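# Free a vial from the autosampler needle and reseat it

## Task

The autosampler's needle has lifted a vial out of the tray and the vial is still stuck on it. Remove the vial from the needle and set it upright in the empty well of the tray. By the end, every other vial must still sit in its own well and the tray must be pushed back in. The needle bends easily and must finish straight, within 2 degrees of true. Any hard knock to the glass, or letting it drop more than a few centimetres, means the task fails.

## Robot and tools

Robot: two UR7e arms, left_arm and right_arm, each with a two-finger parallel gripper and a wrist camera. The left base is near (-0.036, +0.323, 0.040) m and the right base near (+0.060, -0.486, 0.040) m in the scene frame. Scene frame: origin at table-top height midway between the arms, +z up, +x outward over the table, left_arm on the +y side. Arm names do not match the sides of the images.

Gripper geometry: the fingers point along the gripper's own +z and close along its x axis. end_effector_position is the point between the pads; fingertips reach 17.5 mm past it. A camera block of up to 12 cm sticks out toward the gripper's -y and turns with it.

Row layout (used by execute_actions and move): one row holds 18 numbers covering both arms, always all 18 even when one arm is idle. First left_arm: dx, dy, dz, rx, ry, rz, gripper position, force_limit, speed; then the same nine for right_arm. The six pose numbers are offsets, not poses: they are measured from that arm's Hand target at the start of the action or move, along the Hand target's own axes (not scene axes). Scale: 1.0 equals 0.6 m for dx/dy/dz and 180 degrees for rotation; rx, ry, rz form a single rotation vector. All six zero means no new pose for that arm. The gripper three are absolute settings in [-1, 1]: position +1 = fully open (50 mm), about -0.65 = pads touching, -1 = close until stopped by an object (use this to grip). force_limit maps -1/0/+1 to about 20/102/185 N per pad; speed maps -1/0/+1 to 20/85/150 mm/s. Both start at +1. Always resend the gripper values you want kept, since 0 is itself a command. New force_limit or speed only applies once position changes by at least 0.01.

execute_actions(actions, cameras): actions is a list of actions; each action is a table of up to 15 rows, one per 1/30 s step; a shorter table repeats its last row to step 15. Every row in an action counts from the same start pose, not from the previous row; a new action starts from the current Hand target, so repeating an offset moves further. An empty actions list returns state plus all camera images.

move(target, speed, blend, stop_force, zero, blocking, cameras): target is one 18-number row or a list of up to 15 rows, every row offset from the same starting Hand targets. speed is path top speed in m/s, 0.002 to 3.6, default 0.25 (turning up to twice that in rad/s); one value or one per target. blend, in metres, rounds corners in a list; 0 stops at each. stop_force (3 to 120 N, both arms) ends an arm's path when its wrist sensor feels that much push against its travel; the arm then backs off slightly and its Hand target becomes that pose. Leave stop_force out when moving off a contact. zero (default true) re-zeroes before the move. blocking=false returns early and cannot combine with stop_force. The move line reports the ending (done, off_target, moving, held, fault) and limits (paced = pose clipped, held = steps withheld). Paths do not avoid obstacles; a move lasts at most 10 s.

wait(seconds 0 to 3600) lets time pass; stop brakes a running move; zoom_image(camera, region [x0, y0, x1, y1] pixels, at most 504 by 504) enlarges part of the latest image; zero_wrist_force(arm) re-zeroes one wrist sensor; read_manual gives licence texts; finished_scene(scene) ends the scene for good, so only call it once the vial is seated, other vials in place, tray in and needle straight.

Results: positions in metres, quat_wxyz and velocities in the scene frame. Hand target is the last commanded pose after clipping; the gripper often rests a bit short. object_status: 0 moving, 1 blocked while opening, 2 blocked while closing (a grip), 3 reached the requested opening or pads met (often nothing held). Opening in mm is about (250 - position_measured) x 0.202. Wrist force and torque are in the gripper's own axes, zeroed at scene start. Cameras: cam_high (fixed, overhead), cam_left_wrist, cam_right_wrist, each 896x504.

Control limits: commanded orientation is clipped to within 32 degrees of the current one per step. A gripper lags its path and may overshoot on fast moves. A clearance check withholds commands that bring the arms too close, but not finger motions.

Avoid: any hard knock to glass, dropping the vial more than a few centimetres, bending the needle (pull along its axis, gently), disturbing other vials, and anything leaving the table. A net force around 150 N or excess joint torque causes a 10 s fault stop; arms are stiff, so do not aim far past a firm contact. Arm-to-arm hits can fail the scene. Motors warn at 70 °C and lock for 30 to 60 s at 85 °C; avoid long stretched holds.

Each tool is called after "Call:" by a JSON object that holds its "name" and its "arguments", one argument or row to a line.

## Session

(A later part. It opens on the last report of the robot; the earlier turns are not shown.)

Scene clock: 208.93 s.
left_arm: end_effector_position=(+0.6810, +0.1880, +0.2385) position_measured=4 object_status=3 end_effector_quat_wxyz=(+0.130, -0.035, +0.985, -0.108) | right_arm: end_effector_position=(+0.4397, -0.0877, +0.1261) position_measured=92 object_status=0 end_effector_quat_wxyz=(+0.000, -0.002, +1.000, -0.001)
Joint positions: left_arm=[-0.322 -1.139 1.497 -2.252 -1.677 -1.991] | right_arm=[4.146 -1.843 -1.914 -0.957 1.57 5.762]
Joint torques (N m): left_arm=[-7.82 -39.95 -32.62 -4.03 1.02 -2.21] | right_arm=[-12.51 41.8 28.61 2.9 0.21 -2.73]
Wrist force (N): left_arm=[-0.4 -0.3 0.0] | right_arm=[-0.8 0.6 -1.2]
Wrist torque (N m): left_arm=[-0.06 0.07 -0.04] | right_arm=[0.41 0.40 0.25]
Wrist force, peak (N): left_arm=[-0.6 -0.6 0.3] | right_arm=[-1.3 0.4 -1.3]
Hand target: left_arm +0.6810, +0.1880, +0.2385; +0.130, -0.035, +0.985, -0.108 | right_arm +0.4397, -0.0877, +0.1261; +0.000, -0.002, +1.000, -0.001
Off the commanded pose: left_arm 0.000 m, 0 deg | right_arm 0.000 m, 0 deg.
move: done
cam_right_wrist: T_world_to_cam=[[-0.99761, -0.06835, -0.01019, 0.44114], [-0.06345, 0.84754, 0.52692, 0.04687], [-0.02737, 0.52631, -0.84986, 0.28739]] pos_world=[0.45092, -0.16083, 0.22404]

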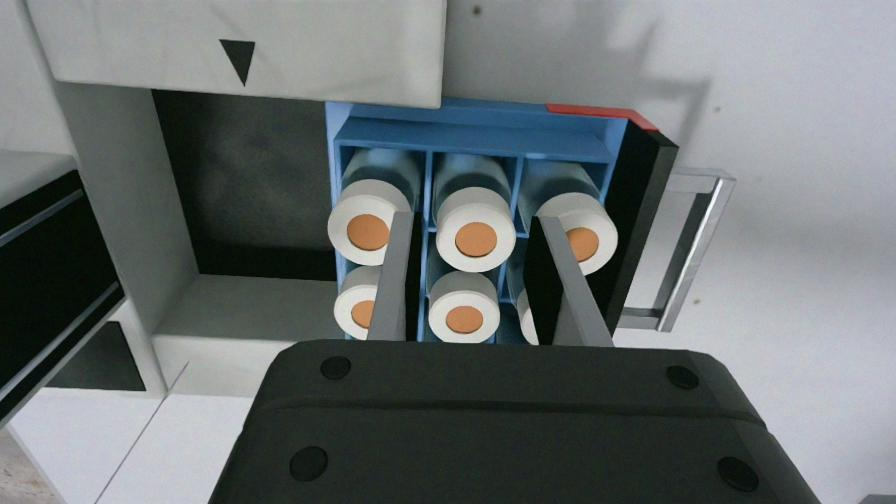

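Call:
{"name": "move", "arguments": {
  "target": [
    [0,0,0,0,0,0,0.992157,1,1,0,0,-0.1,0,0,0,0.4,-1,-1],
    [0,0,0,0,0,0,0.992157,1,1,0.2412,0.0428,-0.1,0,0,0,-1,-1,1],
    [0,0,0,0,0,0,0.992157,1,1,0.2412,0.0428,0.111,0,0,0,-1,-1,1],
    [0,0,0,0,0,0,0.992157,1,1,0.0603,0.0428,0.111,0,0,0,-1,-1,1]
  ],
  "speed": [0.12,0.3,0.2,0.06],
  "blend": [0.003,0,0.003,0]
}}

Call:
{"name": "move", "arguments": {
  "target": [0,0,0,0,0,0,0.992157,1,1,-0.025,0,0,0,0,0,-1,-1,1],
  "speed": 0.012,
  "stop_force": 12
}}

Call:
{"name": "move", "arguments": {
  "target": [
    [0,0,0,0,0,0,0.992157,1,1,0.02,0,0,0,0,0,-1,-1,1],
    [0,0,0,0,0,0,0.992157,1,1,0.02,0,-0.2143,0,0,0,-1,-1,1],
    [0,0,0,0,0,0,0.992157,1,1,-0.0267,0,-0.2143,0,0,0,-1,-1,1]
  ],
  "cameras": ["cam_right_wrist","cam_high"],
  "speed": [0.1,0.3,0.2],
  "blend": [0.003,0.01,0]
}}

Scene clock: 231.30 s.
left_arm: end_effector_position=(+0.6810, +0.1880, +0.2385) position_measured=4 object_status=3 end_effector_quat_wxyz=(+0.130, -0.035, +0.985, -0.108) | right_arm: end_effector_position=(+0.4035, -0.0624, +0.0594) position_measured=250 object_status=3 end_effector_quat_wxyz=(+0.000, -0.002, +1.000, -0.001) end_effector_velocity=(-0.001, +0.001, +0.002) end_effector_angular_velocity=(+0.004, -0.002, -0.002)
Joint positions: left_arm=[-0.322 -1.139 1.497 -2.252 -1.677 -1.991] | right_arm=[4.228 -1.943 -1.992 -0.779 1.57 5.845]
Joint velocities: left_arm=[within noise] | right_arm=[0.002 0.004 -0.003 0.002 0 0.005]
Joint torques (N m): left_arm=[-9.14 -39.03 -31.21 -4.02 1.29 -1.94] | right_arm=[13.24 45.08 11 3.75 -0.7 2.91]
Wrist force (N): left_arm=[-0.5 -0.4 0.1] | right_arm=[-1.0 0.1 -1.2]
Wrist torque (N m): left_arm=[-0.06 0.08 -0.04] | right_arm=[0.35 0.41 0.27]
Wrist force, peak (N): left_arm=[-0.9 -0.1 0.4] | right_arm=[-4.7 0.0 -2.9]
Hand target: left_arm +0.6810, +0.1880, +0.2385; +0.130, -0.035, +0.985, -0.108 | right_arm +0.4034, -0.0623, +0.0594; +0.000, -0.002, +1.000, -0.001
Off the commanded pose: left_arm 0.000 m, 0 deg | right_arm 0.000 m, 0 deg.
move: done

Scene clock: 232.77 s.
left_arm: end_effector_position=(+0.6810, +0.1880, +0.2385) position_measured=4 object_status=3 end_effector_quat_wxyz=(+0.130, -0.035, +0.985, -0.108) | right_arm: end_effector_position=(+0.4089, -0.0623, +0.0594) position_measured=250 object_status=3 end_effector_quat_wxyz=(+0.000, -0.002, +1.000, -0.001)
Joint positions: left_arm=[-0.322 -1.139 1.497 -2.252 -1.677 -1.991] | right_arm=[4.219 -1.949 -1.982 -0.783 1.57 5.835]
Joint torques (N m): left_arm=[-8 -37.81 -31.77 -4.01 1.36 -2.24] | right_arm=[8.75 47.25 13.98 4.81 -3.56 2.78]
Wrist force (N): left_arm=[-0.4 -0.1 0.4] | right_arm=[8.4 0.8 1.5]
Wrist torque (N m): left_arm=[-0.02 0.07 -0.04] | right_arm=[0.35 0.59 0.39]
Wrist force, peak (N): left_arm=[-0.7 -0.5 0.2] | right_arm=[19.4 -0.9 -6.1]
Hand target: left_arm +0.6810, +0.1880, +0.2385; +0.130, -0.035, +0.985, -0.108 | right_arm +0.4089, -0.0623, +0.0594; +0.000, -0.002, +1.000, -0.001 (not the last commanded pose)
Off the commanded pose: left_arm 0.000 m, 0 deg | right_arm 0.009 m, 0 deg.
move: contact (right_arm)

Scene clock: 234.00 s.
left_arm: end_effector_position=(+0.6810, +0.1880, +0.2385) position_measured=4 object_status=3 end_effector_quat_wxyz=(+0.130, -0.035, +0.985, -0.108) | right_arm: end_effector_position=(+0.4249, -0.0620, +0.1880) position_measured=250 object_status=3 end_effector_quat_wxyz=(+0.000, -0.002, +1.000, -0.001)
Joint positions: left_arm=[-0.322 -1.139 1.497 -2.252 -1.677 -1.991] | right_arm=[4.192 -1.786 -1.805 -1.124 1.57 5.809]
Joint torques (N m): left_arm=[-6.59 -39.32 -32.86 -4.28 1.15 -2.21] | right_arm=[-1.75 28.94 24.55 3.36 1.24 0.76]
Wrist force (N): left_arm=[-0.1 -0.4 0.4] | right_arm=[-0.7 0.3 -1.0]
Wrist torque (N m): left_arm=[-0.06 0.02 -0.04] | right_arm=[0.37 0.34 0.22]
Wrist force, peak (N): left_arm=[-0.6 -0.5 0.3] | right_arm=[8.0 0.9 0.5]
Hand target: left_arm +0.6810, +0.1880, +0.2385; +0.130, -0.035, +0.985, -0.108 | right_arm +0.4250, -0.0620, +0.1880; +0.000, -0.002, +1.000, -0.001
Off the commanded pose: left_arm 0.000 m, 0 deg | right_arm 0.000 m, 0 deg.
move: done
cam_right_wrist: T_world_to_cam=[[-0.99761, -0.06837, -0.00997, 0.4287], [-0.06336, 0.84759, 0.52686, -0.00857], [-0.02758, 0.52623, -0.84989, 0.3261]] pos_world=[0.43612, -0.13503, 0.28594]
Images, in order (width x height): cam_high 896x504, cam_right_wrist 896x504.

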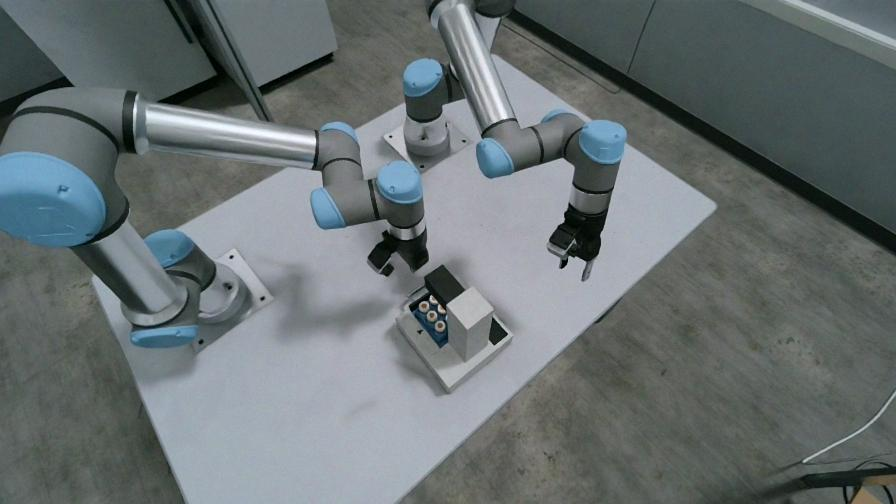

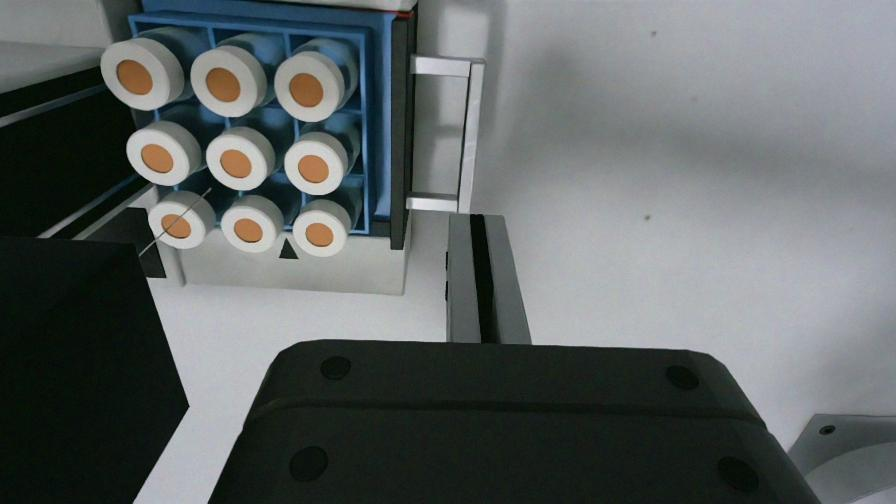

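All vials and handle match the original positions.

Call:
{"name": "finished_scene", "arguments": {
  "scene": 2
}}

The scene is finished: the task was done.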